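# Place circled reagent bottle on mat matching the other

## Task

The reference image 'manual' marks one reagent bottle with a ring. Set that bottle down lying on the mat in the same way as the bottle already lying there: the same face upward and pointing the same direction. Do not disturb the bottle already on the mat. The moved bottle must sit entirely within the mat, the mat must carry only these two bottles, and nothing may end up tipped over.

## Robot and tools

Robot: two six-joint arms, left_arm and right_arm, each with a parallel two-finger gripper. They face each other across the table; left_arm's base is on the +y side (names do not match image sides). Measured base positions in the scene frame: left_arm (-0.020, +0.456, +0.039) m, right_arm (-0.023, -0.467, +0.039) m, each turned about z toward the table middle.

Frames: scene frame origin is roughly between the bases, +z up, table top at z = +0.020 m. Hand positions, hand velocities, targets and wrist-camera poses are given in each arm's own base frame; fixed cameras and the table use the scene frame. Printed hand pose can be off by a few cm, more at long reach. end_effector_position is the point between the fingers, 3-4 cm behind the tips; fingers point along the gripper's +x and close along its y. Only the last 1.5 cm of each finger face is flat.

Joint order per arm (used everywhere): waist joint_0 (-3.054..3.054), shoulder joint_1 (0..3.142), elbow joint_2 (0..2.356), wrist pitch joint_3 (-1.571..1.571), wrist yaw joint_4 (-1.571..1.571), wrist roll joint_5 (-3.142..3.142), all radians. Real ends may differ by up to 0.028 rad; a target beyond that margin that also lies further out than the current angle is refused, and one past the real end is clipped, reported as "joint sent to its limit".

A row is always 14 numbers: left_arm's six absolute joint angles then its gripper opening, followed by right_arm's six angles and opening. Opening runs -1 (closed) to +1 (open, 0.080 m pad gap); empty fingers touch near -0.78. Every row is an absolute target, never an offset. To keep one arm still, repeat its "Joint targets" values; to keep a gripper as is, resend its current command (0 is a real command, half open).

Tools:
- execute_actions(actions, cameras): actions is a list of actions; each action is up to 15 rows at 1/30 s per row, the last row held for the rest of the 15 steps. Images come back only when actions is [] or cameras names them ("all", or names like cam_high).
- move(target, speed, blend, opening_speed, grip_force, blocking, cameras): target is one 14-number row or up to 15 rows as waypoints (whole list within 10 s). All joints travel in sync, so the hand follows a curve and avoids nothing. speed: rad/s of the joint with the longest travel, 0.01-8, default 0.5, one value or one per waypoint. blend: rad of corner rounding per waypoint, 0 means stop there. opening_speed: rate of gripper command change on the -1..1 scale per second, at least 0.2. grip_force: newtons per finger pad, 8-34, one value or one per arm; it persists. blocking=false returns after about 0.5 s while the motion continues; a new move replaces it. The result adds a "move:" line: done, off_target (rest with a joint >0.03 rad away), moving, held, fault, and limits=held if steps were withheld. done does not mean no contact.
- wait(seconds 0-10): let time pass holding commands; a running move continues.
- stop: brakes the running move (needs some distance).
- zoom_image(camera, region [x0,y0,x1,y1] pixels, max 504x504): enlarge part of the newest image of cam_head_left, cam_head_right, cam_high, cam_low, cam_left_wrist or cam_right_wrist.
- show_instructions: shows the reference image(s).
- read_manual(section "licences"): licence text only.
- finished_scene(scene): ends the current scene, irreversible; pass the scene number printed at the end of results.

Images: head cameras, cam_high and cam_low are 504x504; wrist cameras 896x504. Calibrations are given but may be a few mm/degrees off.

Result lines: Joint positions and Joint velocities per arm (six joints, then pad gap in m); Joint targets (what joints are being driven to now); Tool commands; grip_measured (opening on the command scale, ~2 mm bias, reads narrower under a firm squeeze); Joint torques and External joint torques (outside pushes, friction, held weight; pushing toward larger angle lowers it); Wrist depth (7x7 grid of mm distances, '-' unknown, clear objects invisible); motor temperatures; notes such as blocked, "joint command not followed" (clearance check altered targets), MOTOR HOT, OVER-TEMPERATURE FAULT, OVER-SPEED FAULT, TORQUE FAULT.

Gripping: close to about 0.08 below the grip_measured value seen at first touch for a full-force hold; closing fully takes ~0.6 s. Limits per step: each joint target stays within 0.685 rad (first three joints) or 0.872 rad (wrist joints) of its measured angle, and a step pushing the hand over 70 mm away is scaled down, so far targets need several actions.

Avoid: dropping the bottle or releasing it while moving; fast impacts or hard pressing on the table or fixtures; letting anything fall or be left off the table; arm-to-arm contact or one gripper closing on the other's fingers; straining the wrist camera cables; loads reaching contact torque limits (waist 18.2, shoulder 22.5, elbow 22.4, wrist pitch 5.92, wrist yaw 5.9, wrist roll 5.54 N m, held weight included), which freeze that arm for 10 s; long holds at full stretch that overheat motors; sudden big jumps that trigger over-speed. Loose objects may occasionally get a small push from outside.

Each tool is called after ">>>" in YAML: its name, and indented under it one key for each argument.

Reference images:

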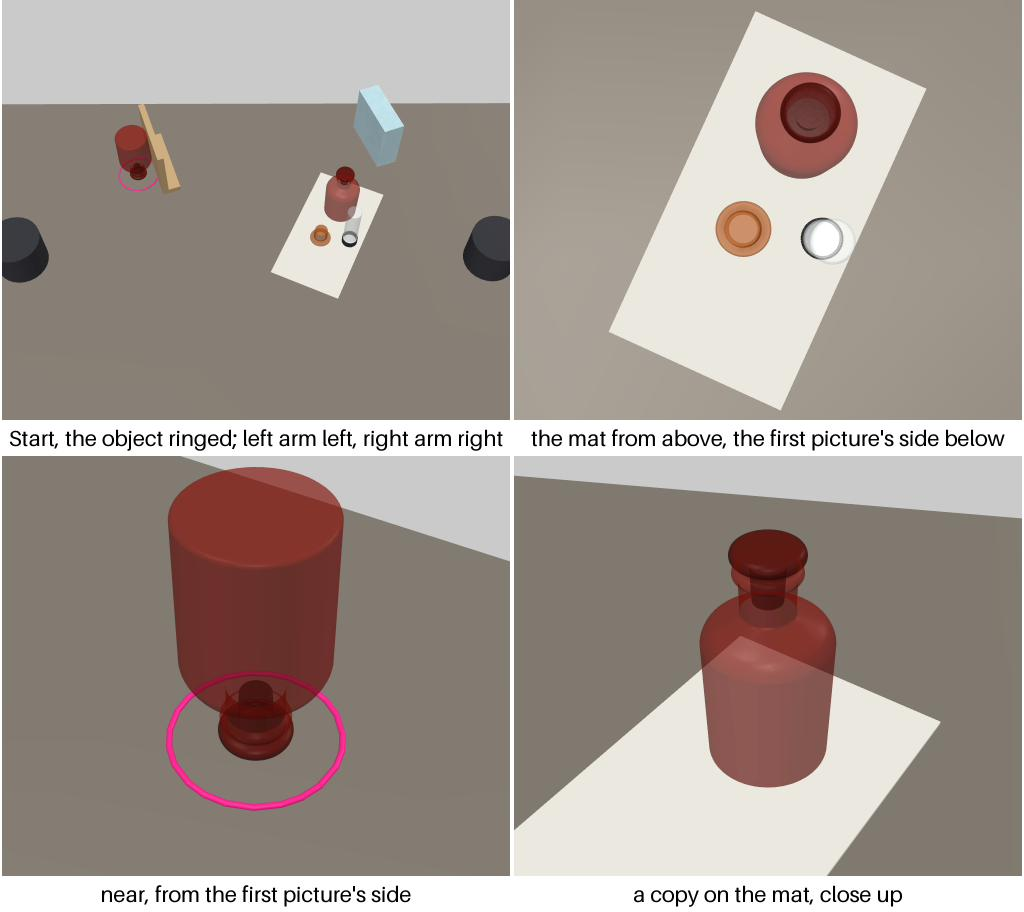

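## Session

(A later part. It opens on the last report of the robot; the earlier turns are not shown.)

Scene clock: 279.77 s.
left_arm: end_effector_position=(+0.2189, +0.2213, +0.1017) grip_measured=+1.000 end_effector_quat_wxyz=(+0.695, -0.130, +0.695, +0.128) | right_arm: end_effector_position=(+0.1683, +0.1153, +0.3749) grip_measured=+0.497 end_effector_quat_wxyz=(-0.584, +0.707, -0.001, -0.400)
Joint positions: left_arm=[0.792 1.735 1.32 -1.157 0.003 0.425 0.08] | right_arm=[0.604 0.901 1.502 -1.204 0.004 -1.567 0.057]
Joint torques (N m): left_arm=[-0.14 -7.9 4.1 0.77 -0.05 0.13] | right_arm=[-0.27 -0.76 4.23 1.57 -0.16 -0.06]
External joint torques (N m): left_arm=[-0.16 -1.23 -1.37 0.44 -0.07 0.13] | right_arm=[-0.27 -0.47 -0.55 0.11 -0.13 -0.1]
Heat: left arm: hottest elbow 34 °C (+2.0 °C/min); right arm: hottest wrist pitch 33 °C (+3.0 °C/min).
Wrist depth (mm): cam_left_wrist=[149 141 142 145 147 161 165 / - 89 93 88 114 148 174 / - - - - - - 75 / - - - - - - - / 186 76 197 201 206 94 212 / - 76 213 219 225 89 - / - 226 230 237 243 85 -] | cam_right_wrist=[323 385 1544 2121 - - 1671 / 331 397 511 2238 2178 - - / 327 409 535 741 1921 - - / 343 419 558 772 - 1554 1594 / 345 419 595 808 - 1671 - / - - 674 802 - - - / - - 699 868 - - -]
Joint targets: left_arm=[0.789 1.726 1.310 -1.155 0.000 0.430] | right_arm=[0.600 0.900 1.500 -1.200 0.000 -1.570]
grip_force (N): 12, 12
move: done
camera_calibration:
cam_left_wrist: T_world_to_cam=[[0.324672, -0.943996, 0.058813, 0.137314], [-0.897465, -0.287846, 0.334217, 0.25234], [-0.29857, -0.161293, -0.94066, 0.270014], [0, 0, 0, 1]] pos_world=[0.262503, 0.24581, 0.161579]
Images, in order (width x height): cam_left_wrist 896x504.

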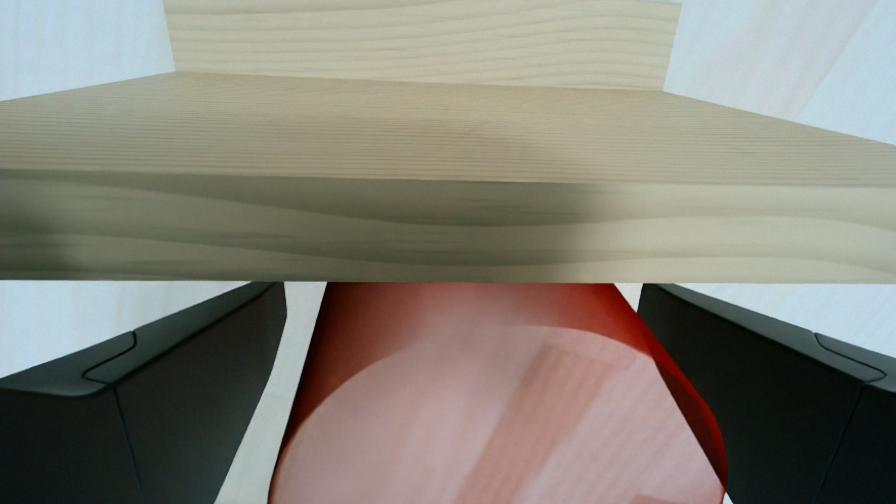

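>>> move:
  target: [0.789,1.726,1.31,-1.155,0,0.43,0.4,0.6,0.9,1.5,-1.2,0,-1.57,0.5]
  grip_force: 25
  opening_speed: 0.7

>>> move:
  target:
    - [0.789,1.736,1.7,-1.525,0,0.43,0.4,0.6,0.9,1.5,-1.2,0,-1.57,0.5]
  speed: 0.3
  cameras: ["cam_left_wrist","cam_high","cam_head_left"]

Scene clock: 286.17 s.
left_arm: end_effector_position=(+0.2189, +0.2213, +0.1017) grip_measured=+0.629 end_effector_quat_wxyz=(+0.695, -0.130, +0.695, +0.128) | right_arm: end_effector_position=(+0.1683, +0.1153, +0.3749) grip_measured=+0.497 end_effector_quat_wxyz=(-0.584, +0.707, -0.001, -0.400)
Joint positions: left_arm=[0.792 1.735 1.32 -1.157 0.003 0.425 0.063] | right_arm=[0.604 0.901 1.502 -1.204 0.004 -1.567 0.057]
Joint torques (N m): left_arm=[-0.18 -7.9 3.94 0.78 -0.07 0.12] | right_arm=[-0.33 -0.7 4.19 1.55 -0.15 -0.07]
External joint torques (N m): left_arm=[-0.15 -1.23 -1.52 0.46 -0.1 0.12] | right_arm=[-0.33 -0.36 -0.61 0.09 -0.13 -0.11]
Heat: left arm: hottest elbow 33 °C (+1.0 °C/min); right arm: hottest wrist pitch 33 °C (+3.0 °C/min).
Wrist depth (mm): cam_left_wrist=[150 142 143 146 147 161 166 / - 100 95 89 116 150 175 / - - - - - - 75 / - - - - - - - / 188 76 196 201 203 88 215 / - 67 210 219 222 82 - / - - 231 236 241 71 -] | cam_right_wrist=[324 384 1564 2140 - - 1671 / 331 397 506 2159 - 1780 - / 329 409 538 800 - - - / 344 421 558 819 - 715 629 / 352 415 598 824 - - - / 350 - 672 808 - - - / - - 695 1780 - - -]
Joint targets: left_arm=[0.789 1.726 1.310 -1.155 0.000 0.430] | right_arm=[0.600 0.900 1.500 -1.200 0.000 -1.570]
grip_force (N): 25, 25
move: done

Scene clock: 287.90 s.
left_arm: end_effector_position=(+0.2177, +0.2201, +0.1922) grip_measured=+0.629 end_effector_quat_wxyz=(+0.694, -0.132, +0.697, +0.127) | right_arm: end_effector_position=(+0.1683, +0.1153, +0.3749) grip_measured=+0.497 end_effector_quat_wxyz=(-0.584, +0.707, -0.001, -0.400)
Joint positions: left_arm=[0.792 1.735 1.68 -1.523 0.003 0.425 0.063] | right_arm=[0.604 0.901 1.502 -1.204 0.004 -1.567 0.057]
Joint torques (N m): left_arm=[-0.26 -6.84 7.38 0.47 -0.06 0.14] | right_arm=[-0.35 -0.71 4.16 1.54 -0.14 -0.07]
External joint torques (N m): left_arm=[-0.29 -0.17 1.93 0.15 -0.08 0.14] | right_arm=[-0.34 -0.37 -0.68 0.06 -0.12 -0.11]
Heat: left arm: hottest elbow 34 °C (+2.0 °C/min); right arm: hottest wrist pitch 33 °C (+3.0 °C/min).
Wrist depth (mm): cam_left_wrist=[- 230 220 229 235 247 253 / 224 133 136 138 142 260 270 / 244 260 264 268 275 281 288 / 268 276 280 288 293 302 308 / 274 76 299 308 311 88 332 / - 67 313 335 341 82 - / - - 327 338 355 71 -] | cam_right_wrist=[324 387 1506 2121 2159 1794 1648 / 330 396 502 2159 - - 1906 / 328 407 536 853 1862 - 1594 / 344 420 554 813 - - 1506 / 347 450 604 805 100 1706 - / 348 - 674 808 - - - / - - 693 - - - -]
Joint targets: left_arm=[0.789 1.736 1.700 -1.525 0.000 0.430] | right_arm=[0.600 0.900 1.500 -1.200 0.000 -1.570]
grip_force (N): 25, 25
move: done
camera_calibration:
cam_left_wrist: T_world_to_cam=[[0.324959, -0.943734, 0.0613757, 0.130656], [-0.8961, -0.286511, 0.338992, 0.219218], [-0.302334, -0.165157, -0.938785, 0.355913], [0, 0, 0, 1]] pos_world=[0.261588, 0.244895, 0.251794]
Images, in order (width x height): cam_head_left 504x504, cam_high 504x504, cam_left_wrist 896x504.

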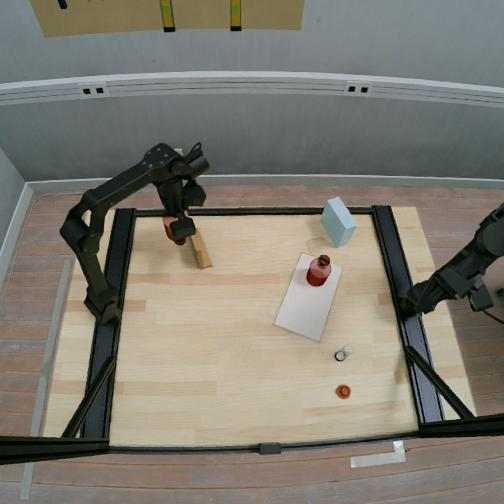

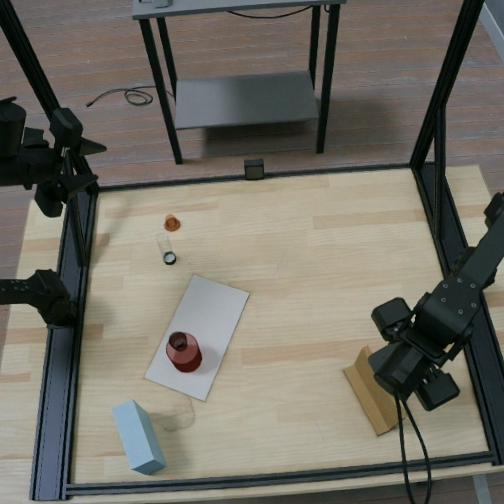

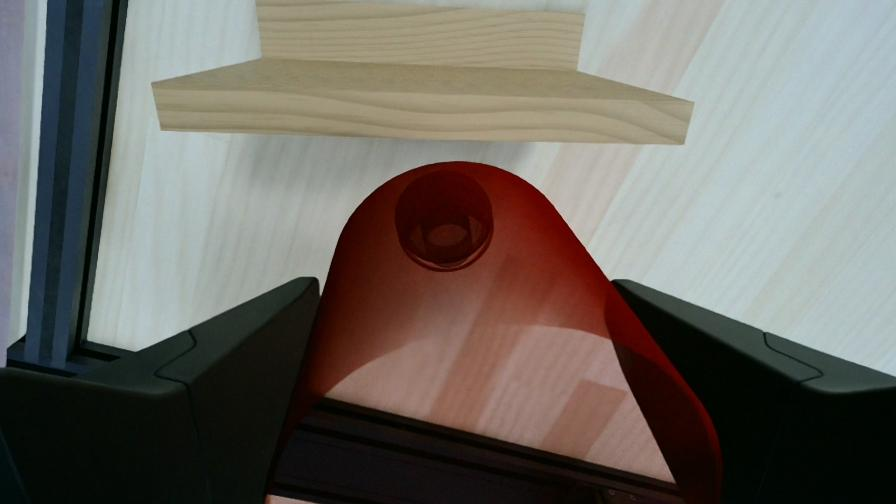

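>>> move:
  target:
    - [0.789,1.873,2.094,-1.55,0,0.43,0.4,0.6,0.9,1.5,-1.2,0,-1.57,0.5]
    - [-0.2,2.19,2.19,-1.56,0,0.0,0.4,0.6,0.9,1.5,-1.2,0,-1.57,0.5]
    - [-0.2,2.166,1.96,-1.36,0,0.0,0.4,0.6,0.9,1.5,-1.2,0,-1.57,0.5]
  speed: 0.5
  cameras: ["cam_left_wrist","cam_high","cam_head_left"]

Scene clock: 310.80 s.
left_arm: end_effector_position=(+0.4146, -0.0840, +0.1072) grip_measured=+0.630 end_effector_quat_wxyz=(+0.701, +0.072, +0.706, -0.072) | right_arm: end_effector_position=(+0.1683, +0.1153, +0.3749) grip_measured=+0.497 end_effector_quat_wxyz=(-0.584, +0.707, -0.001, -0.400)
Joint positions: left_arm=[-0.199 2.186 1.97 -1.362 0.002 0.005 0.063] | right_arm=[0.604 0.901 1.502 -1.204 0.004 -1.567 0.057]
Joint torques (N m): left_arm=[0.02 -12.1 4.04 0.7 -0.03 -0.17] | right_arm=[-0.36 -0.67 4.25 1.56 -0.13 -0.05]
External joint torques (N m): left_arm=[0.01 -2.21 -1.55 0.36 -0.03 -0.17] | right_arm=[-0.37 -0.3 -0.57 0.09 -0.1 -0.09]
Heat: left arm: hottest elbow 36 °C (+4.0 °C/min); right arm: hottest wrist pitch 34 °C (+3.0 °C/min).
Wrist depth (mm): cam_left_wrist=[150 151 153 155 156 159 161 / 159 160 162 164 166 169 172 / 169 171 172 175 178 180 183 / 180 183 184 187 190 195 198 / 191 76 197 203 202 88 212 / - 67 212 220 223 82 - / - - 236 240 244 71 -] | cam_right_wrist=[324 385 1515 2067 2050 - 1659 / 331 397 504 2198 - - - / 335 406 538 748 - 1755 - / 342 422 561 765 2085 1659 679 / 354 418 501 363 - 1515 - / - - 421 368 358 - - / - - 697 1730 - - -]
Joint targets: left_arm=[-0.200 2.166 1.960 -1.360 0.000 0.000] | right_arm=[0.600 0.900 1.500 -1.200 0.000 -1.570]
grip_force (N): 25, 25
move: done
camera_calibration:
cam_left_wrist: T_world_to_cam=[[-0.237144, -0.969794, 0.0571152, 0.0163444], [-0.908736, 0.242231, 0.339886, 0.386911], [-0.343455, 0.0286995, -0.938731, 0.318755], [0, 0, 0, 1]] pos_world=[0.464954, -0.0870194, 0.166785]
Images, in order (width x height): cam_head_left 504x504, cam_high 504x504, cam_left_wrist 896x504.

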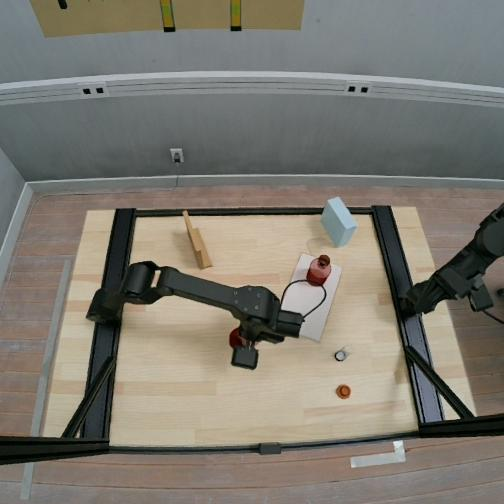

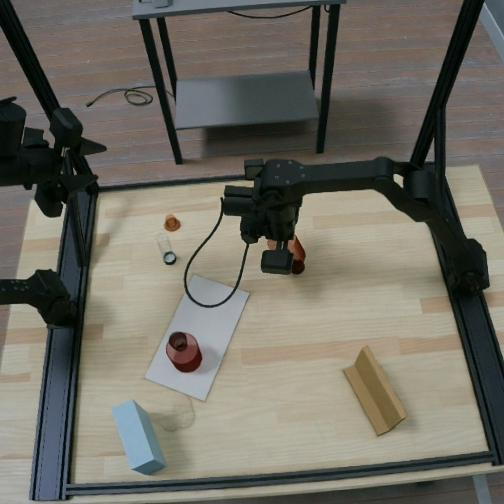

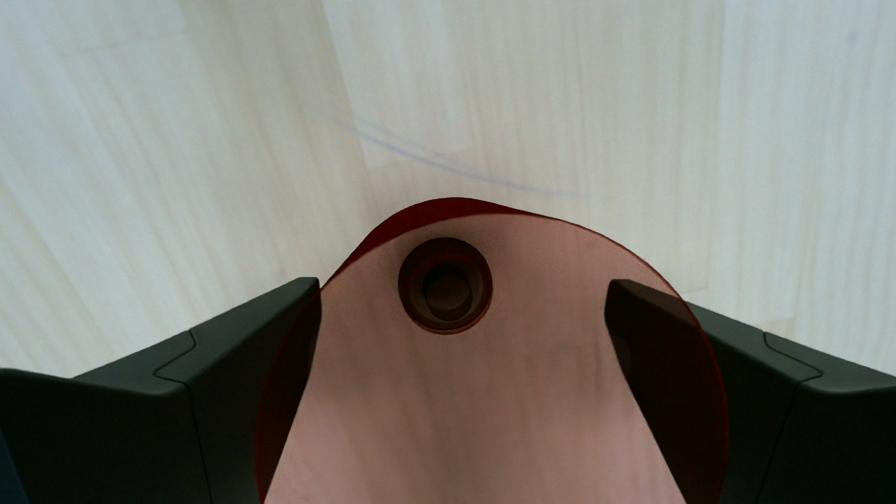

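>>> move:
  target:
    - [-0.2,2.17,1.94,-1.335,0,0.0,0.4,0.6,0.9,1.5,-1.2,0,-1.57,0.5]
  speed: 0.05

Scene clock: 318.50 s.
left_arm: end_effector_position=(+0.4156, -0.0842, +0.1058) grip_measured=+0.630 end_effector_quat_wxyz=(+0.705, +0.071, +0.702, -0.073) | right_arm: end_effector_position=(+0.1683, +0.1153, +0.3749) grip_measured=+0.497 end_effector_quat_wxyz=(-0.584, +0.707, -0.001, -0.400)
Joint positions: left_arm=[-0.199 2.179 1.954 -1.341 0.002 0.005 0.063] | right_arm=[0.604 0.901 1.502 -1.204 0.004 -1.567 0.057]
Joint torques (N m): left_arm=[-0.06 -10.83 3.7 1.05 -0.03 -0.16] | right_arm=[-0.38 -0.73 4.14 1.56 -0.15 -0.07]
External joint torques (N m): left_arm=[0.01 -0.99 -1.88 0.7 -0.04 -0.16] | right_arm=[-0.38 -0.46 -0.65 0.09 -0.12 -0.11]
Motor temperatures (°C): left_arm=[23 36 34 31 28 26] | right_arm=[23 25 29 35 29 26]
Heat: left arm: hottest shoulder 36 °C (+9.1 °C/min); right arm: hottest wrist pitch 35 °C (+3.0 °C/min). Heating fast: the left arm's shoulder motor: a push or a pull is the cause, and it goes on while you think. Ease it with your next call, before anything else.
Wrist depth (mm): cam_left_wrist=[150 151 153 155 157 159 161 / 159 160 163 165 166 169 172 / 169 171 172 175 178 180 183 / 179 182 184 186 189 193 197 / 190 76 196 201 201 88 210 / - 67 211 219 220 82 - / - - 233 238 241 71 -] | cam_right_wrist=[324 384 1534 2121 - - 1659 / 331 396 504 2198 - - 1794 / 335 409 535 730 - 1544 - / 343 422 556 748 - - - / 354 416 504 361 100 - - / 349 - 428 452 361 - - / - - 695 887 - - -]
Joint targets: left_arm=[-0.200 2.170 1.940 -1.335 0.000 0.000] | right_arm=[0.600 0.900 1.500 -1.200 0.000 -1.570]
grip_force (N): 25, 25
move: done

>>> move:
  target:
    - [-0.2,2.174,1.925,-1.318,0,0.0,0.4,0.6,0.9,1.5,-1.2,0,-1.57,0.5]
  speed: 0.05
  cameras: ["cam_left_wrist","cam_low"]

>>> zoom_image:
  camera: "cam_low"
  region: [190, 200, 310, 300]

Scene clock: 325.10 s.
left_arm: end_effector_position=(+0.4172, -0.0845, +0.1047) grip_measured=+0.630 end_effector_quat_wxyz=(+0.709, +0.071, +0.698, -0.073) | right_arm: end_effector_position=(+0.1683, +0.1153, +0.3749) grip_measured=+0.497 end_effector_quat_wxyz=(-0.584, +0.707, -0.001, -0.400)
Joint positions: left_arm=[-0.199 2.175 1.943 -1.323 0.002 0.005 0.063] | right_arm=[0.604 0.901 1.502 -1.204 0.004 -1.567 0.057]
Joint torques (N m): left_arm=[-0.06 -10.11 3.24 1.02 -0.01 -0.13] | right_arm=[-0.34 -0.71 4.28 1.57 -0.15 -0.06]
External joint torques (N m): left_arm=[-0.08 -0.32 -2.32 0.67 -0.01 -0.13] | right_arm=[-0.33 -0.42 -0.52 0.1 -0.13 -0.1]
Heat: left arm: hottest shoulder 37 °C (+10.2 °C/min); right arm: hottest wrist pitch 35 °C (+3.0 °C/min).
Wrist depth (mm): cam_left_wrist=[151 151 154 155 158 159 162 / 159 160 163 165 167 169 173 / 169 171 172 175 177 181 182 / 179 182 183 186 189 193 196 / 189 76 195 200 199 88 209 / - 67 210 216 218 82 - / - - 230 235 237 71 -] | cam_right_wrist=[323 384 1544 2016 - - 1671 / 331 395 506 2103 1780 - 1755 / 327 409 535 717 - - - / 343 421 558 760 - - - / 341 437 502 361 100 - - / - - 426 453 362 - - / - - 693 - - - -]
Joint targets: left_arm=[-0.200 2.174 1.925 -1.318 0.000 0.000] | right_arm=[0.600 0.900 1.500 -1.200 0.000 -1.570]
grip_force (N): 25, 25
move: done
camera_calibration:
cam_left_wrist: T_world_to_cam=[[-0.238424, -0.969535, 0.0561834, 0.017197], [-0.915981, 0.243723, 0.318713, 0.395653], [-0.322697, 0.0245259, -0.946185, 0.309045], [0, 0, 0, 1]] pos_world=[0.466239, -0.0873363, 0.165347]
Images, in order (width x height): cam_low 504x504, cam_left_wrist 896x504.

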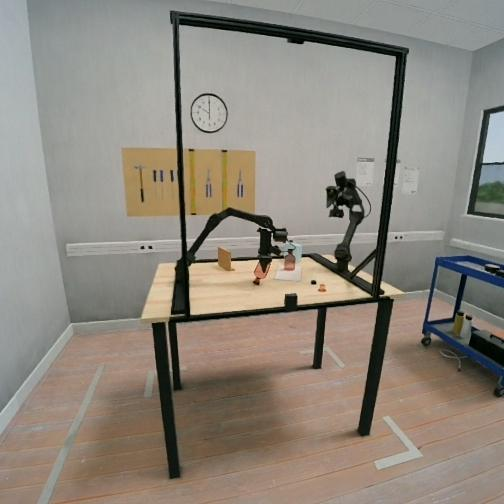

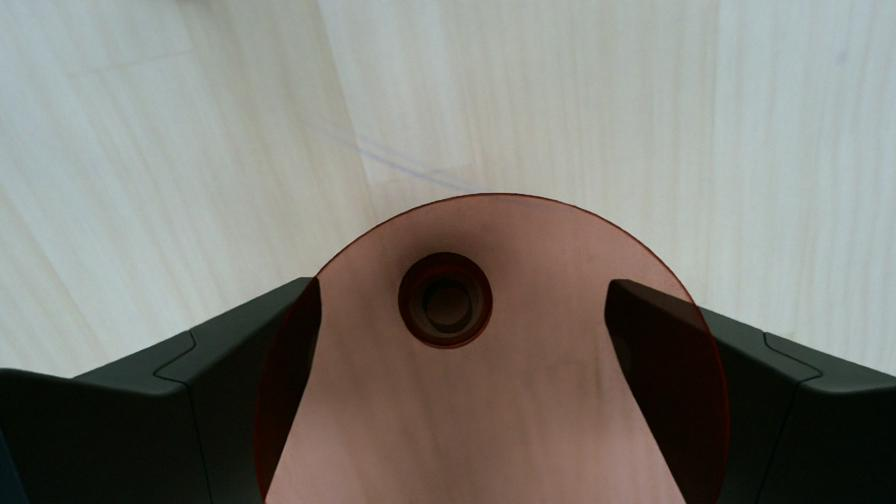

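Scaled by 4.200 from the camera's 504x504 image, which has a finer 720x720 frame.

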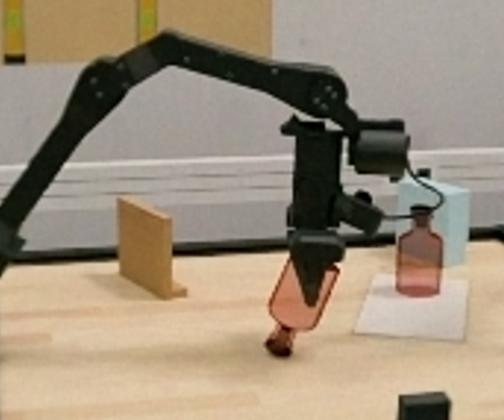

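>>> move:
  target:
    - [-0.2,2.16,2.16,-1.54,0,0.0,0.4,0.6,0.9,1.5,-1.2,0,-1.57,0.5]
    - [-0.2,2.16,2.16,-1.54,0,3.12,0.4,0.6,0.9,1.5,-1.2,0,-1.57,0.5]
  speed: [0.4,0.9]
  cameras: ["cam_left_wrist","cam_low"]

>>> zoom_image:
  camera: "cam_low"
  region: [190, 200, 310, 300]

Scene clock: 354.73 s.
left_arm: end_effector_position=(+0.4082, -0.0827, +0.1544) grip_measured=+0.630 end_effector_quat_wxyz=(-0.060, +0.704, -0.061, -0.705) | right_arm: end_effector_position=(+0.1683, +0.1153, +0.3749) grip_measured=+0.497 end_effector_quat_wxyz=(-0.584, +0.707, -0.001, -0.400)
Joint positions: left_arm=[-0.199 2.175 2.141 -1.539 0.002 3.114 0.063] | right_arm=[0.604 0.901 1.502 -1.204 0.004 -1.567 0.057]
Joint torques (N m): left_arm=[0.02 -11.34 7.12 0.4 -0.04 0.15] | right_arm=[-0.42 -0.65 4.15 1.54 -0.14 -0.04]
External joint torques (N m): left_arm=[0.04 -1.84 1.83 0.18 -0.05 0.15] | right_arm=[-0.43 -0.38 -0.62 0.08 -0.11 -0.08]
Motor temperatures (°C): left_arm=[23 45 32 31 28 26] | right_arm=[23 24 29 35 28 26]
Heat: left arm: hottest shoulder 45 °C (+15.1 °C/min); right arm: hottest wrist pitch 35 °C (+1.0 °C/min).
Wrist depth (mm): cam_left_wrist=[201 201 202 204 206 207 209 / 209 210 212 213 214 217 220 / 219 220 222 224 226 227 231 / 230 231 233 237 237 239 242 / 239 76 243 248 247 88 254 / - 67 257 262 264 82 - / - - 274 277 277 71 -] | cam_right_wrist=[324 385 1478 2085 2033 2085 1637 / 330 395 505 2159 2050 - 1626 / 336 409 535 720 - 1694 - / 340 423 558 733 - - - / 346 429 573 449 - - - / 349 - 652 426 312 - 1370 / - - 699 739 - - -]
Joint targets: left_arm=[-0.200 2.160 2.160 -1.540 0.000 3.120] | right_arm=[0.600 0.900 1.500 -1.200 0.000 -1.570]
grip_force (N): 25, 25
move: done
camera_calibration:
cam_left_wrist: T_world_to_cam=[[0.20665, 0.976932, 0.0538455, -0.00635409], [0.91859, -0.21267, 0.333112, -0.417876], [0.336879, -0.0193757, -0.941349, 0.0795927], [0, 0, 0, 1]] pos_world=[0.358357, -0.0811199, 0.214466]
Images, in order (width x height): cam_low 504x504, cam_left_wrist 896x504.

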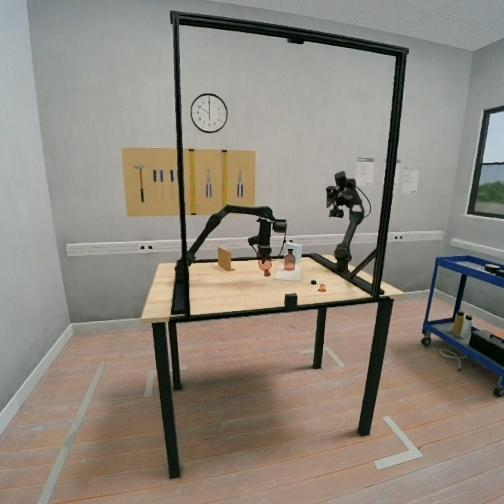

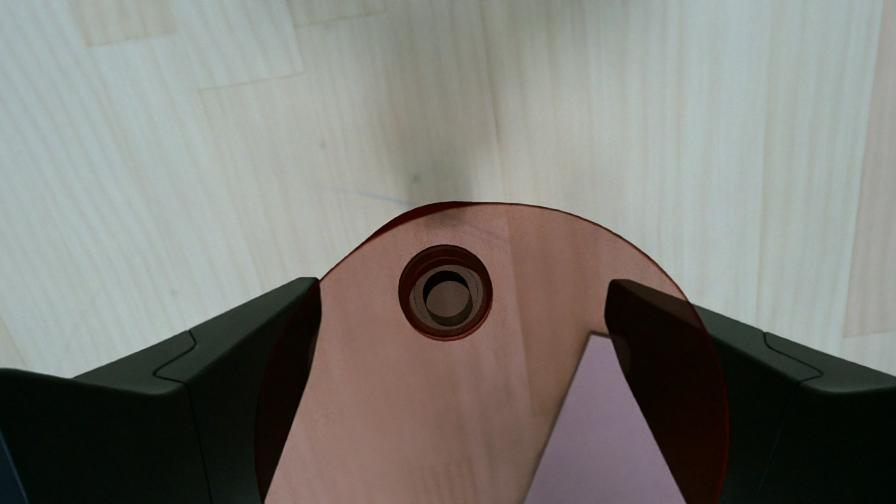

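Scaled by 4.200 from the camera's 504x504 image, which has a finer 720x720 frame.

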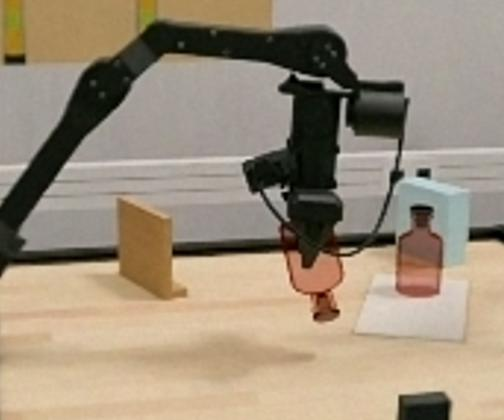

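>>> move:
  target:
    - [-0.2,1.3495,0.827,-0.378,0,3.12,0.4,0.6,0.9,1.5,-1.2,0,-1.57,0.5]
  speed: [0.5]
  cameras: ["cam_low"]

>>> zoom_image:
  camera: "cam_low"
  region: [190, 200, 310, 300]

Scene clock: 375.03 s.
left_arm: end_effector_position=(+0.3333, -0.0675, +0.1149) grip_measured=+0.630 end_effector_quat_wxyz=(-0.032, +0.892, -0.084, -0.443) | right_arm: end_effector_position=(+0.1683, +0.1153, +0.3749) grip_measured=+0.497 end_effector_quat_wxyz=(-0.584, +0.707, -0.001, -0.400)
Joint positions: left_arm=[-0.199 1.368 0.832 -0.385 0.002 3.115 0.063] | right_arm=[0.604 0.901 1.502 -1.204 0.004 -1.567 0.057]
Joint torques (N m): left_arm=[0.01 -6.77 5.2 2.18 0 0.09] | right_arm=[-0.25 -0.69 4.25 1.54 -0.13 -0.08]
External joint torques (N m): left_arm=[-0.01 -2.09 -0.98 1 0 0.1] | right_arm=[-0.23 -0.38 -0.54 0.08 -0.12 -0.12]
Heat: left arm: hottest shoulder 48 °C (+13.2 °C/min); right arm: hottest wrist pitch 36 °C (+2.0 °C/min).
Wrist depth (mm): cam_left_wrist=[156 156 155 155 155 155 155 / 180 180 179 179 179 178 179 / 212 212 212 211 211 211 211 / 261 260 261 258 258 257 257 / 319 76 318 334 313 88 322 / - 67 439 469 470 82 - / - - 633 624 588 71 -] | cam_right_wrist=[325 385 1554 2016 - 1876 1648 / 331 395 504 2489 - 1584 - / 328 407 535 679 1891 1876 1534 / 343 421 557 769 - - 1461 / 344 434 602 760 - - - / - - 666 549 - - - / - - 697 920 - - -]
Joint targets: left_arm=[-0.200 1.350 0.827 -0.378 0.000 3.120] | right_arm=[0.600 0.900 1.500 -1.200 0.000 -1.570]
grip_force (N): 25, 25
move: done
Images, in order (width x height): cam_low 504x504.

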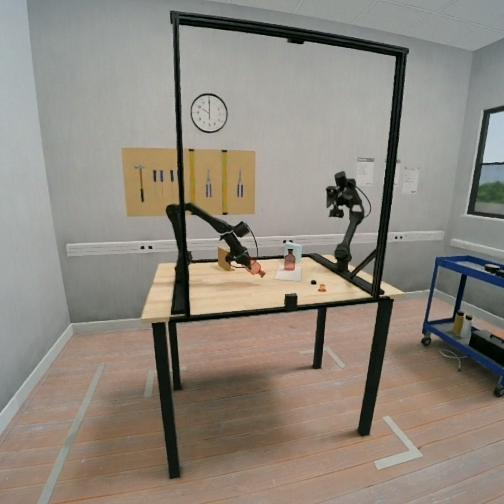

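Scaled by 4.200 from the camera's 504x504 image, which has a finer 720x720 frame.

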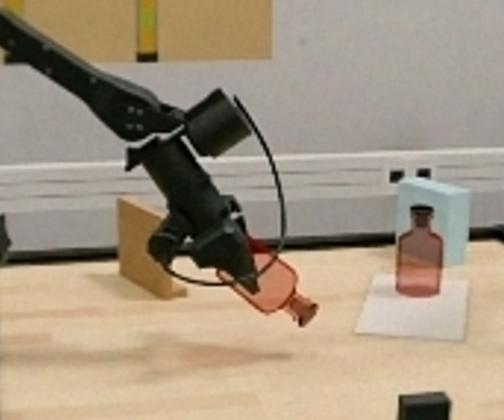

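>>> move:
  target:
    - [-0.2,1.4252,0.694,-0.169,0,3.12,0.4,0.6,0.9,1.5,-1.2,0,-1.57,0.5]
    - [-0.2,1.52,0.614,0.01,0,3.12,0.4,0.6,0.9,1.5,-1.2,0,-1.57,0.5]
  speed: [0.3,0.08]
  grip_force: 10
  cameras: ["cam_low","cam_left_wrist"]

>>> zoom_image:
  camera: "cam_low"
  region: [190, 220, 310, 300]

Scene clock: 386.70 s.
left_arm: end_effector_position=(+0.3392, -0.0687, +0.0489) grip_measured=+0.634 end_effector_quat_wxyz=(-0.030, +0.902, -0.085, -0.421) | right_arm: end_effector_position=(+0.1683, +0.1153, +0.3749) grip_measured=+0.497 end_effector_quat_wxyz=(-0.584, +0.707, -0.001, -0.400)
Joint positions: left_arm=[-0.199 1.509 0.627 0.01 0.002 3.115 0.064] | right_arm=[0.604 0.901 1.502 -1.204 0.004 -1.567 0.057]
Joint torques (N m): left_arm=[0.04 -4 3.54 1.68 -0.01 0.09] | right_arm=[-0.38 -0.7 4.16 1.54 -0.17 -0.06]
External joint torques (N m): left_arm=[0.02 0.93 -1.8 0.48 -0.02 0.09] | right_arm=[-0.38 -0.3 -0.69 0.07 -0.14 -0.1]
Heat: left arm: hottest shoulder 45 °C (+8.0 °C/min); right arm: hottest wrist pitch 36 °C (+1.0 °C/min).
Wrist depth (mm): cam_left_wrist=[85 85 84 84 84 84 84 / 102 99 99 98 98 98 98 / 119 119 118 118 117 117 117 / 150 149 148 148 147 147 146 / 188 76 187 199 185 88 195 / - 67 274 301 300 78 - / - - 586 569 554 71 -] | cam_right_wrist=[324 385 1506 2159 - - 1615 / 330 398 503 2178 - - - / 329 407 535 693 - - 1452 / 344 421 556 774 1862 741 656 / 352 448 592 753 100 - 1410 / - - 637 573 577 - - / - - 693 907 - - -]
Joint targets: left_arm=[-0.200 1.520 0.614 0.010 0.000 3.120] | right_arm=[0.600 0.900 1.500 -1.200 0.000 -1.570]
grip_force (N): 10, 10
move: done
camera_calibration:
cam_left_wrist: T_world_to_cam=[[0.171065, 0.984112, 0.0475365, 0.0127961], [0.491113, -0.126996, 0.861789, -0.191306], [0.854134, -0.124076, -0.505035, -0.200245], [0, 0, 0, 1]] pos_world=[0.2628, -0.0617335, 0.0631267]
Images, in order (width x height): cam_low 504x504, cam_left_wrist 896x504.

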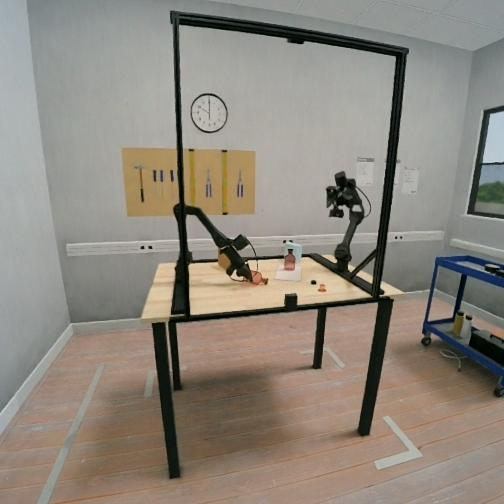

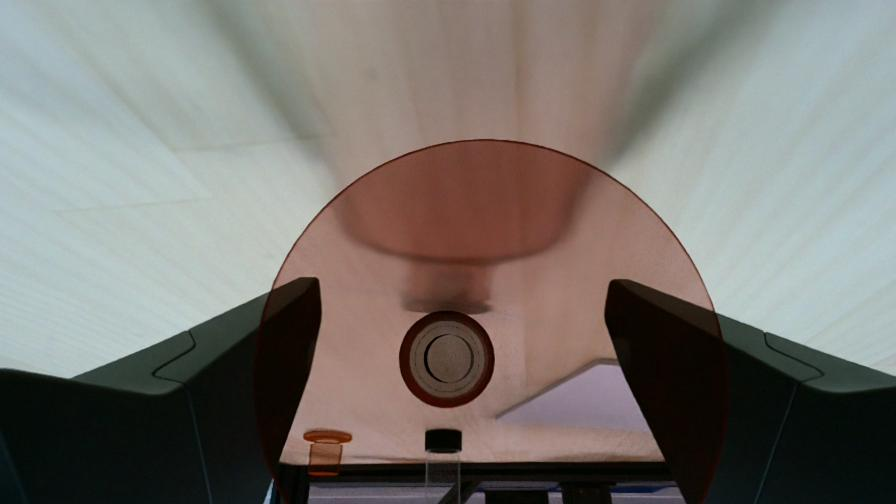

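Scaled by 4.200 from the camera's 504x504 image, which has a finer 720x720 frame.

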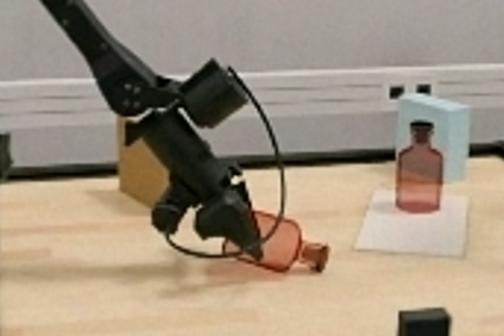

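>>> move:
  target:
    - [-0.2,1.56,0.605,0.05,0,3.12,0.4,0.6,0.9,1.5,-1.2,0,-1.57,0.5]
  speed: 0.06
  grip_force: 8
  cameras: ["cam_low"]

>>> zoom_image:
  camera: "cam_low"
  region: [220, 240, 300, 300]

Scene clock: 394.13 s.
left_arm: end_effector_position=(+0.3407, -0.0690, +0.0387) grip_measured=+0.635 end_effector_quat_wxyz=(-0.030, +0.901, -0.085, -0.425) | right_arm: end_effector_position=(+0.1683, +0.1153, +0.3749) grip_measured=+0.497 end_effector_quat_wxyz=(-0.584, +0.707, -0.001, -0.400)
Joint positions: left_arm=[-0.199 1.549 0.618 0.051 0.002 3.116 0.064] | right_arm=[0.604 0.901 1.502 -1.204 0.004 -1.567 0.057]
Joint torques (N m): left_arm=[-0.03 -3.95 3.51 1.58 -0.03 0.12] | right_arm=[-0.23 -0.69 4.26 1.54 -0.15 -0.07]
External joint torques (N m): left_arm=[-0.04 1.21 -1.84 0.33 -0.03 0.12] | right_arm=[-0.22 -0.32 -0.57 0.08 -0.13 -0.11]
Heat: left arm: hottest shoulder 41 °C (+1.0 °C/min); right arm: hottest wrist pitch 36 °C (+1.0 °C/min).
Wrist depth (mm): cam_left_wrist=[- 71 73 71 75 75 71 / 86 89 83 88 85 85 88 / 103 99 106 102 102 102 102 / 129 129 128 128 127 127 127 / 171 76 160 170 159 88 167 / - 67 234 257 253 78 - / - - 521 510 502 71 -] | cam_right_wrist=[324 385 1506 1983 - 1967 1626 / 330 395 514 2067 - - - / 327 409 535 728 - - 1605 / 343 419 557 787 - - - / 346 430 598 813 - - - / 349 - 642 578 585 - - / - - 697 945 - - -]
Joint targets: left_arm=[-0.200 1.560 0.605 0.050 0.000 3.120] | right_arm=[0.600 0.900 1.500 -1.200 0.000 -1.570]
grip_force (N): 8, 8
move: done
Images, in order (width x height): cam_low 504x504.

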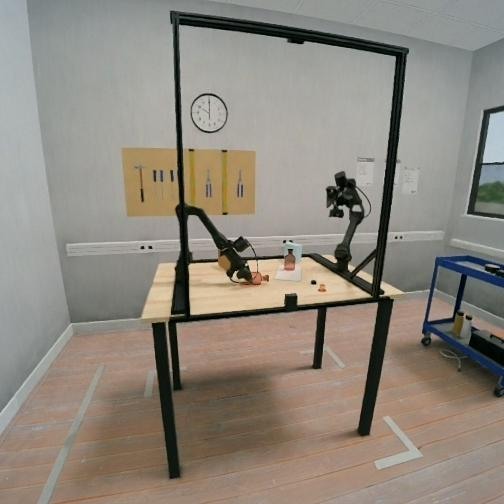

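Scaled by 6.300 from the camera's 504x504 image, which has a finer 720x720 frame.

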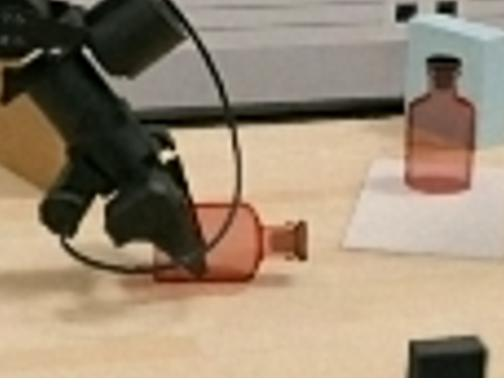

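>>> move:
  target:
    - [-0.2,1.56,0.605,0.05,0,3.12,0.72,0.6,0.9,1.5,-1.2,0,-1.57,0.5]
    - [-0.2,1.56,0.605,0.05,0,3.12,1,0.6,0.9,1.5,-1.2,0,-1.57,0.5]
    - [-0.2,1.08,0.641,-0.464,0,3.12,1,0.6,0.9,1.5,-1.2,0,-1.57,0.5]
  speed: [0.3,0.3,0.3]
  opening_speed: 0.4

>>> move:
  target:
    - [-0.2,1.7,1.85,-1.5,0,0,1,0.6,0.9,1.5,-1.2,0,-1.57,0.5]
  speed: 0.9
  cameras: ["cam_low","cam_left_wrist","cam_high"]

Scene clock: 417.87 s.
left_arm: end_effector_position=(+0.2691, -0.0545, +0.1070) grip_measured=+0.997 end_effector_quat_wxyz=(-0.033, +0.890, -0.084, -0.446) | right_arm: end_effector_position=(+0.1683, +0.1153, +0.3749) grip_measured=+0.497 end_effector_quat_wxyz=(-0.584, +0.707, -0.001, -0.400)
Joint positions: left_arm=[-0.199 1.089 0.625 -0.464 0.001 3.116 0.08] | right_arm=[0.604 0.901 1.502 -1.204 0.004 -1.567 0.057]
Joint torques (N m): left_arm=[-0.1 -4.01 7.65 1.55 -0.02 0.11] | right_arm=[-0.35 -0.73 4.13 1.52 -0.18 -0.05]
External joint torques (N m): left_arm=[-0.11 -1.18 1.36 0.37 -0.02 0.12] | right_arm=[-0.35 -0.38 -0.65 0.07 -0.15 -0.09]
Motor temperatures (°C): left_arm=[23 36 31 32 27 26] | right_arm=[23 24 29 36 28 26]
Heat: left arm: hottest shoulder 36 °C (-10.0 °C/min); right arm: hottest wrist pitch 36 °C (+1.0 °C/min).
Wrist depth (mm): cam_left_wrist=[151 150 150 150 150 150 150 / 174 174 173 172 173 172 173 / 207 206 205 204 204 204 203 / 253 254 252 251 249 249 250 / 293 76 307 325 322 94 302 / - 76 456 458 447 89 - / - 2982 667 658 635 85 -] | cam_right_wrist=[324 384 1496 2067 - - 1637 / 331 396 510 2178 - - - / 335 407 536 722 2050 - 1319 / 346 419 558 782 - 819 - / 353 414 602 737 - 1637 1435 / 351 - 668 605 521 - - / - - 695 701 - - -]
Joint targets: left_arm=[-0.200 1.080 0.641 -0.464 0.000 3.120] | right_arm=[0.600 0.900 1.500 -1.200 0.000 -1.570]
grip_force (N): 8, 8
move: done

Scene clock: 421.97 s.
left_arm: end_effector_position=(+0.3257, -0.0660, +0.2464) grip_measured=+0.998 end_effector_quat_wxyz=(+0.774, +0.064, +0.624, -0.079) | right_arm: end_effector_position=(+0.1683, +0.1153, +0.3749) grip_measured=+0.497 end_effector_quat_wxyz=(-0.584, +0.707, -0.001, -0.400)
Joint positions: left_arm=[-0.199 1.692 1.835 -1.499 0.001 0.005 0.08] | right_arm=[0.604 0.901 1.502 -1.204 0.004 -1.567 0.057]
Joint torques (N m): left_arm=[0.03 -5.86 6.92 0.94 -0.01 -0.16] | right_arm=[-0.34 -0.66 4.16 1.55 -0.15 -0.07]
External joint torques (N m): left_arm=[0.04 0.66 1.38 0.27 -0.01 -0.17] | right_arm=[-0.34 -0.34 -0.61 0.11 -0.13 -0.1]
Heat: left arm: hottest shoulder 35 °C (-12.0 °C/min); right arm: hottest wrist pitch 36 °C (+1.0 °C/min).
Wrist depth (mm): cam_left_wrist=[291 294 299 302 309 311 317 / 300 303 306 312 318 320 326 / 309 314 317 322 326 333 338 / 318 322 328 333 336 342 348 / 323 76 337 343 348 93 357 / - 76 351 356 364 89 - / - 361 366 371 375 85 -] | cam_right_wrist=[324 384 1544 2121 2067 1755 1626 / 331 397 504 2016 2016 1478 - / 336 409 535 847 - 1637 1386 / 341 421 556 767 - - - / 343 415 601 772 - - - / 349 - 670 795 - - - / - - 697 935 - - -]
Joint targets: left_arm=[-0.200 1.700 1.850 -1.500 0.000 0.000] | right_arm=[0.600 0.900 1.500 -1.200 0.000 -1.570]
grip_force (N): 8, 8
move: done
camera_calibration:
cam_left_wrist: T_world_to_cam=[[-0.248349, -0.967553, 0.0465102, 0.0111883], [-0.959294, 0.252326, 0.126836, 0.323961], [-0.134457, -0.0131172, -0.990833, 0.36041], [0, 0, 0, 1]] pos_world=[0.362012, -0.066191, 0.315496]
Images, in order (width x height): cam_high 504x504, cam_low 504x504, cam_left_wrist 896x504.

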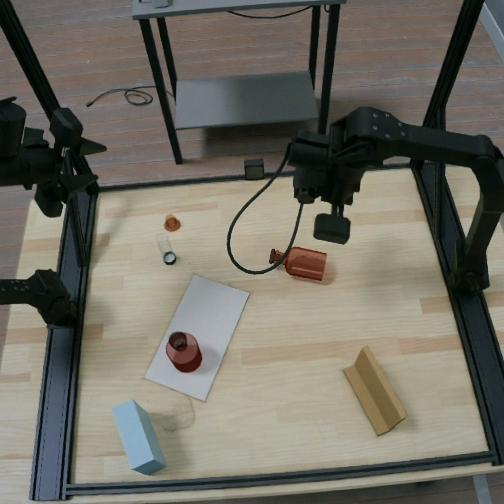

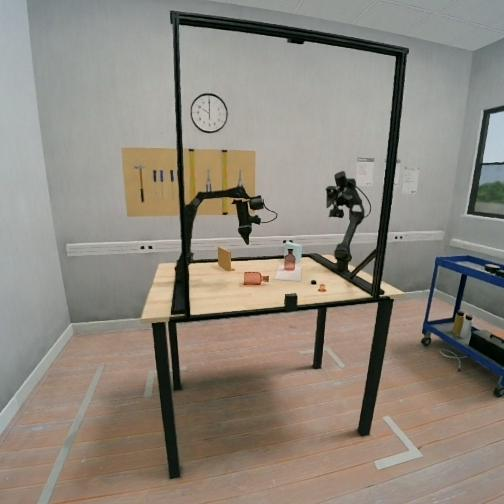

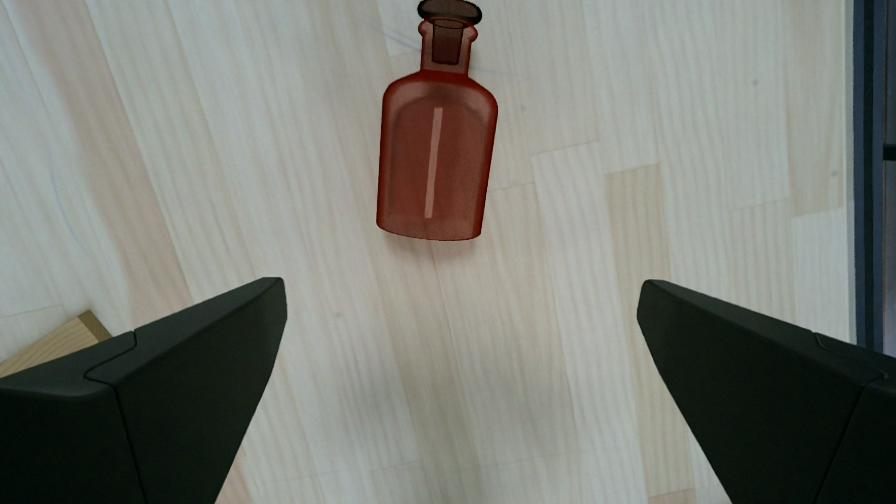

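>>> move:
  target:
    - [-0.21,2.1154,1.947,-1.48,0,0.14,1,0.6,0.9,1.5,-1.2,0,-1.57,0.5]
    - [-0.21,2.153,1.655,-1.145,0,0.14,1,0.6,0.9,1.5,-1.2,0,-1.57,0.5]
  speed: [0.5,0.25]
  cameras: ["cam_left_wrist"]

Scene clock: 437.03 s.
left_arm: end_effector_position=(+0.3875, -0.0815, +0.0472) grip_measured=+0.998 end_effector_quat_wxyz=(+0.676, +0.120, +0.717, -0.120) | right_arm: end_effector_position=(+0.1683, +0.1153, +0.3749) grip_measured=+0.497 end_effector_quat_wxyz=(-0.584, +0.707, -0.001, -0.400)
Joint positions: left_arm=[-0.207 2.145 1.664 -1.147 0.001 0.134 0.08] | right_arm=[0.604 0.901 1.502 -1.204 0.004 -1.567 0.057]
Joint torques (N m): left_arm=[-0.21 -8.44 3.86 0.67 -0.02 0.11] | right_arm=[-0.33 -0.69 4.26 1.54 -0.15 -0.06]
External joint torques (N m): left_arm=[-0.22 0.95 -1.49 0.42 -0.02 0.11] | right_arm=[-0.33 -0.37 -0.52 0.09 -0.13 -0.1]
Heat: left arm: hottest shoulder 35 °C (-12.2 °C/min); right arm: hottest wrist pitch 36 °C (+0.0 °C/min).
Wrist depth (mm): cam_left_wrist=[96 97 98 100 101 103 105 / 102 102 105 106 108 110 112 / 109 110 112 114 116 120 122 / 117 120 121 123 126 128 131 / - 81 130 134 137 94 140 / - 76 145 147 152 89 - / - 156 159 163 167 90 -] | cam_right_wrist=[324 385 1574 2085 - 1615 1706 / 331 397 508 1891 - - - / 328 409 535 707 1848 1355 1742 / 346 420 549 800 - 1594 - / 347 450 466 410 100 1584 - / - - 644 427 410 - - / - - 697 819 - - -]
Joint targets: left_arm=[-0.210 2.153 1.655 -1.145 0.000 0.140] | right_arm=[0.600 0.900 1.500 -1.200 0.000 -1.570]
grip_force (N): 8, 8
move: done
camera_calibration:
cam_left_wrist: T_world_to_cam=[[-0.364566, -0.928833, 0.0660421, 0.0680067], [-0.849028, 0.360693, 0.386071, 0.366298], [-0.382417, 0.0846768, -0.920102, 0.271819], [0, 0, 0, 1]] pos_world=[0.439739, -0.0919712, 0.104193]
Images, in order (width x height): cam_left_wrist 896x504.

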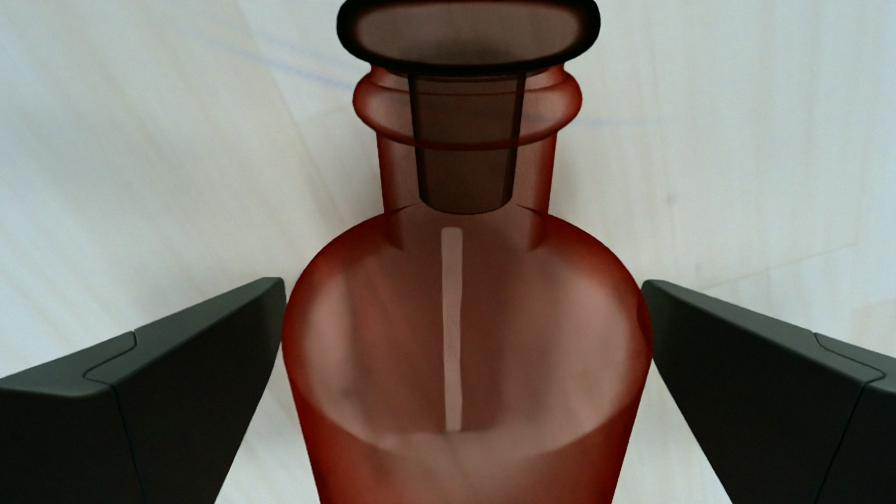

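>>> move:
  target:
    - [-0.21,2.1,1.55,-1.096,0,0.14,1,0.6,0.9,1.5,-1.2,0,-1.57,0.5]
  speed: [0.15]
  cameras: ["cam_left_wrist","cam_low"]

>>> zoom_image:
  camera: "cam_low"
  region: [220, 230, 300, 300]

Scene clock: 445.90 s.
left_arm: end_effector_position=(+0.3702, -0.0779, +0.0329) grip_measured=+0.998 end_effector_quat_wxyz=(+0.666, +0.121, +0.726, -0.119) | right_arm: end_effector_position=(+0.1683, +0.1153, +0.3749) grip_measured=+0.497 end_effector_quat_wxyz=(-0.584, +0.707, -0.001, -0.400)
Joint positions: left_arm=[-0.207 2.117 1.559 -1.098 0.001 0.134 0.08] | right_arm=[0.604 0.901 1.502 -1.204 0.004 -1.567 0.057]
Joint torques (N m): left_arm=[-0.25 -10.88 3.55 0.61 -0.01 0.13] | right_arm=[-0.38 -0.68 4.2 1.56 -0.15 -0.06]
External joint torques (N m): left_arm=[-0.24 -1.94 -1.6 0.4 -0.02 0.12] | right_arm=[-0.38 -0.42 -0.58 0.1 -0.13 -0.1]
Heat: left arm: hottest shoulder 36 °C (-9.0 °C/min); right arm: hottest wrist pitch 36 °C (+0.0 °C/min).
Wrist depth (mm): cam_left_wrist=[- 83 84 86 88 89 90 / 88 91 92 93 93 96 98 / - 96 98 100 102 103 105 / 103 104 106 108 111 112 116 / - 81 115 118 122 94 123 / - 76 128 130 135 89 - / - - 140 145 149 90 -] | cam_right_wrist=[323 386 1544 2121 - - 1574 / 331 395 507 2198 1967 1780 1615 / 327 410 535 715 - - - / 341 423 552 779 - - 607 / 340 429 478 428 - 1478 - / - - 647 429 434 - - / - - 697 893 - - -]
Joint targets: left_arm=[-0.210 2.100 1.550 -1.096 0.000 0.140] | right_arm=[0.600 0.900 1.500 -1.200 0.000 -1.570]
grip_force (N): 8, 8
move: done
camera_calibration:
cam_left_wrist: T_world_to_cam=[[-0.362771, -0.929201, 0.0705926, 0.0651254], [-0.838137, 0.358454, 0.411141, 0.350889], [-0.407336, 0.0899837, -0.908834, 0.261013], [0, 0, 0, 1]] pos_world=[0.424038, -0.0887498, 0.0883558]
Images, in order (width x height): cam_low 504x504, cam_left_wrist 896x504.

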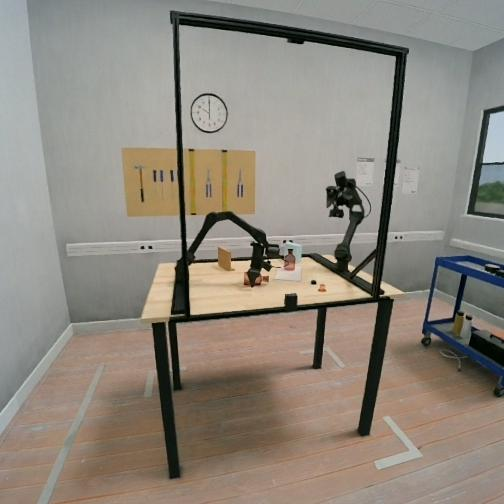

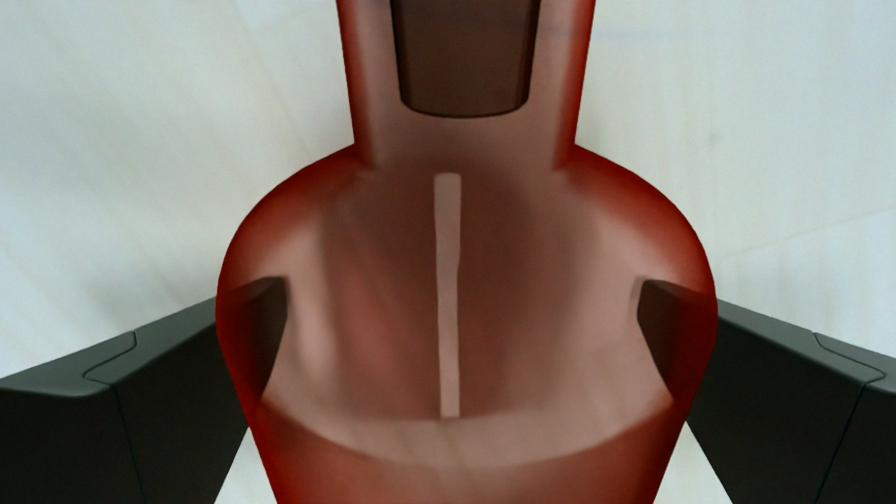

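Scaled by 6.300 from the camera's 504x504 image, which has a finer 720x720 frame.

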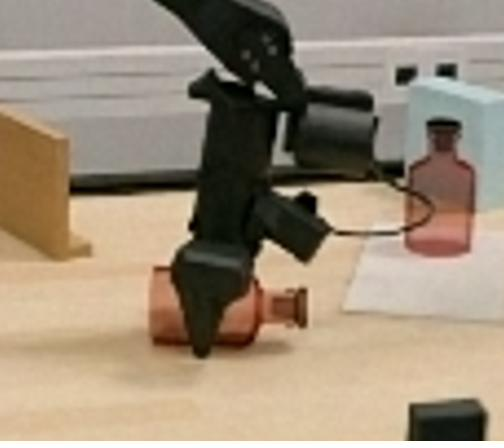

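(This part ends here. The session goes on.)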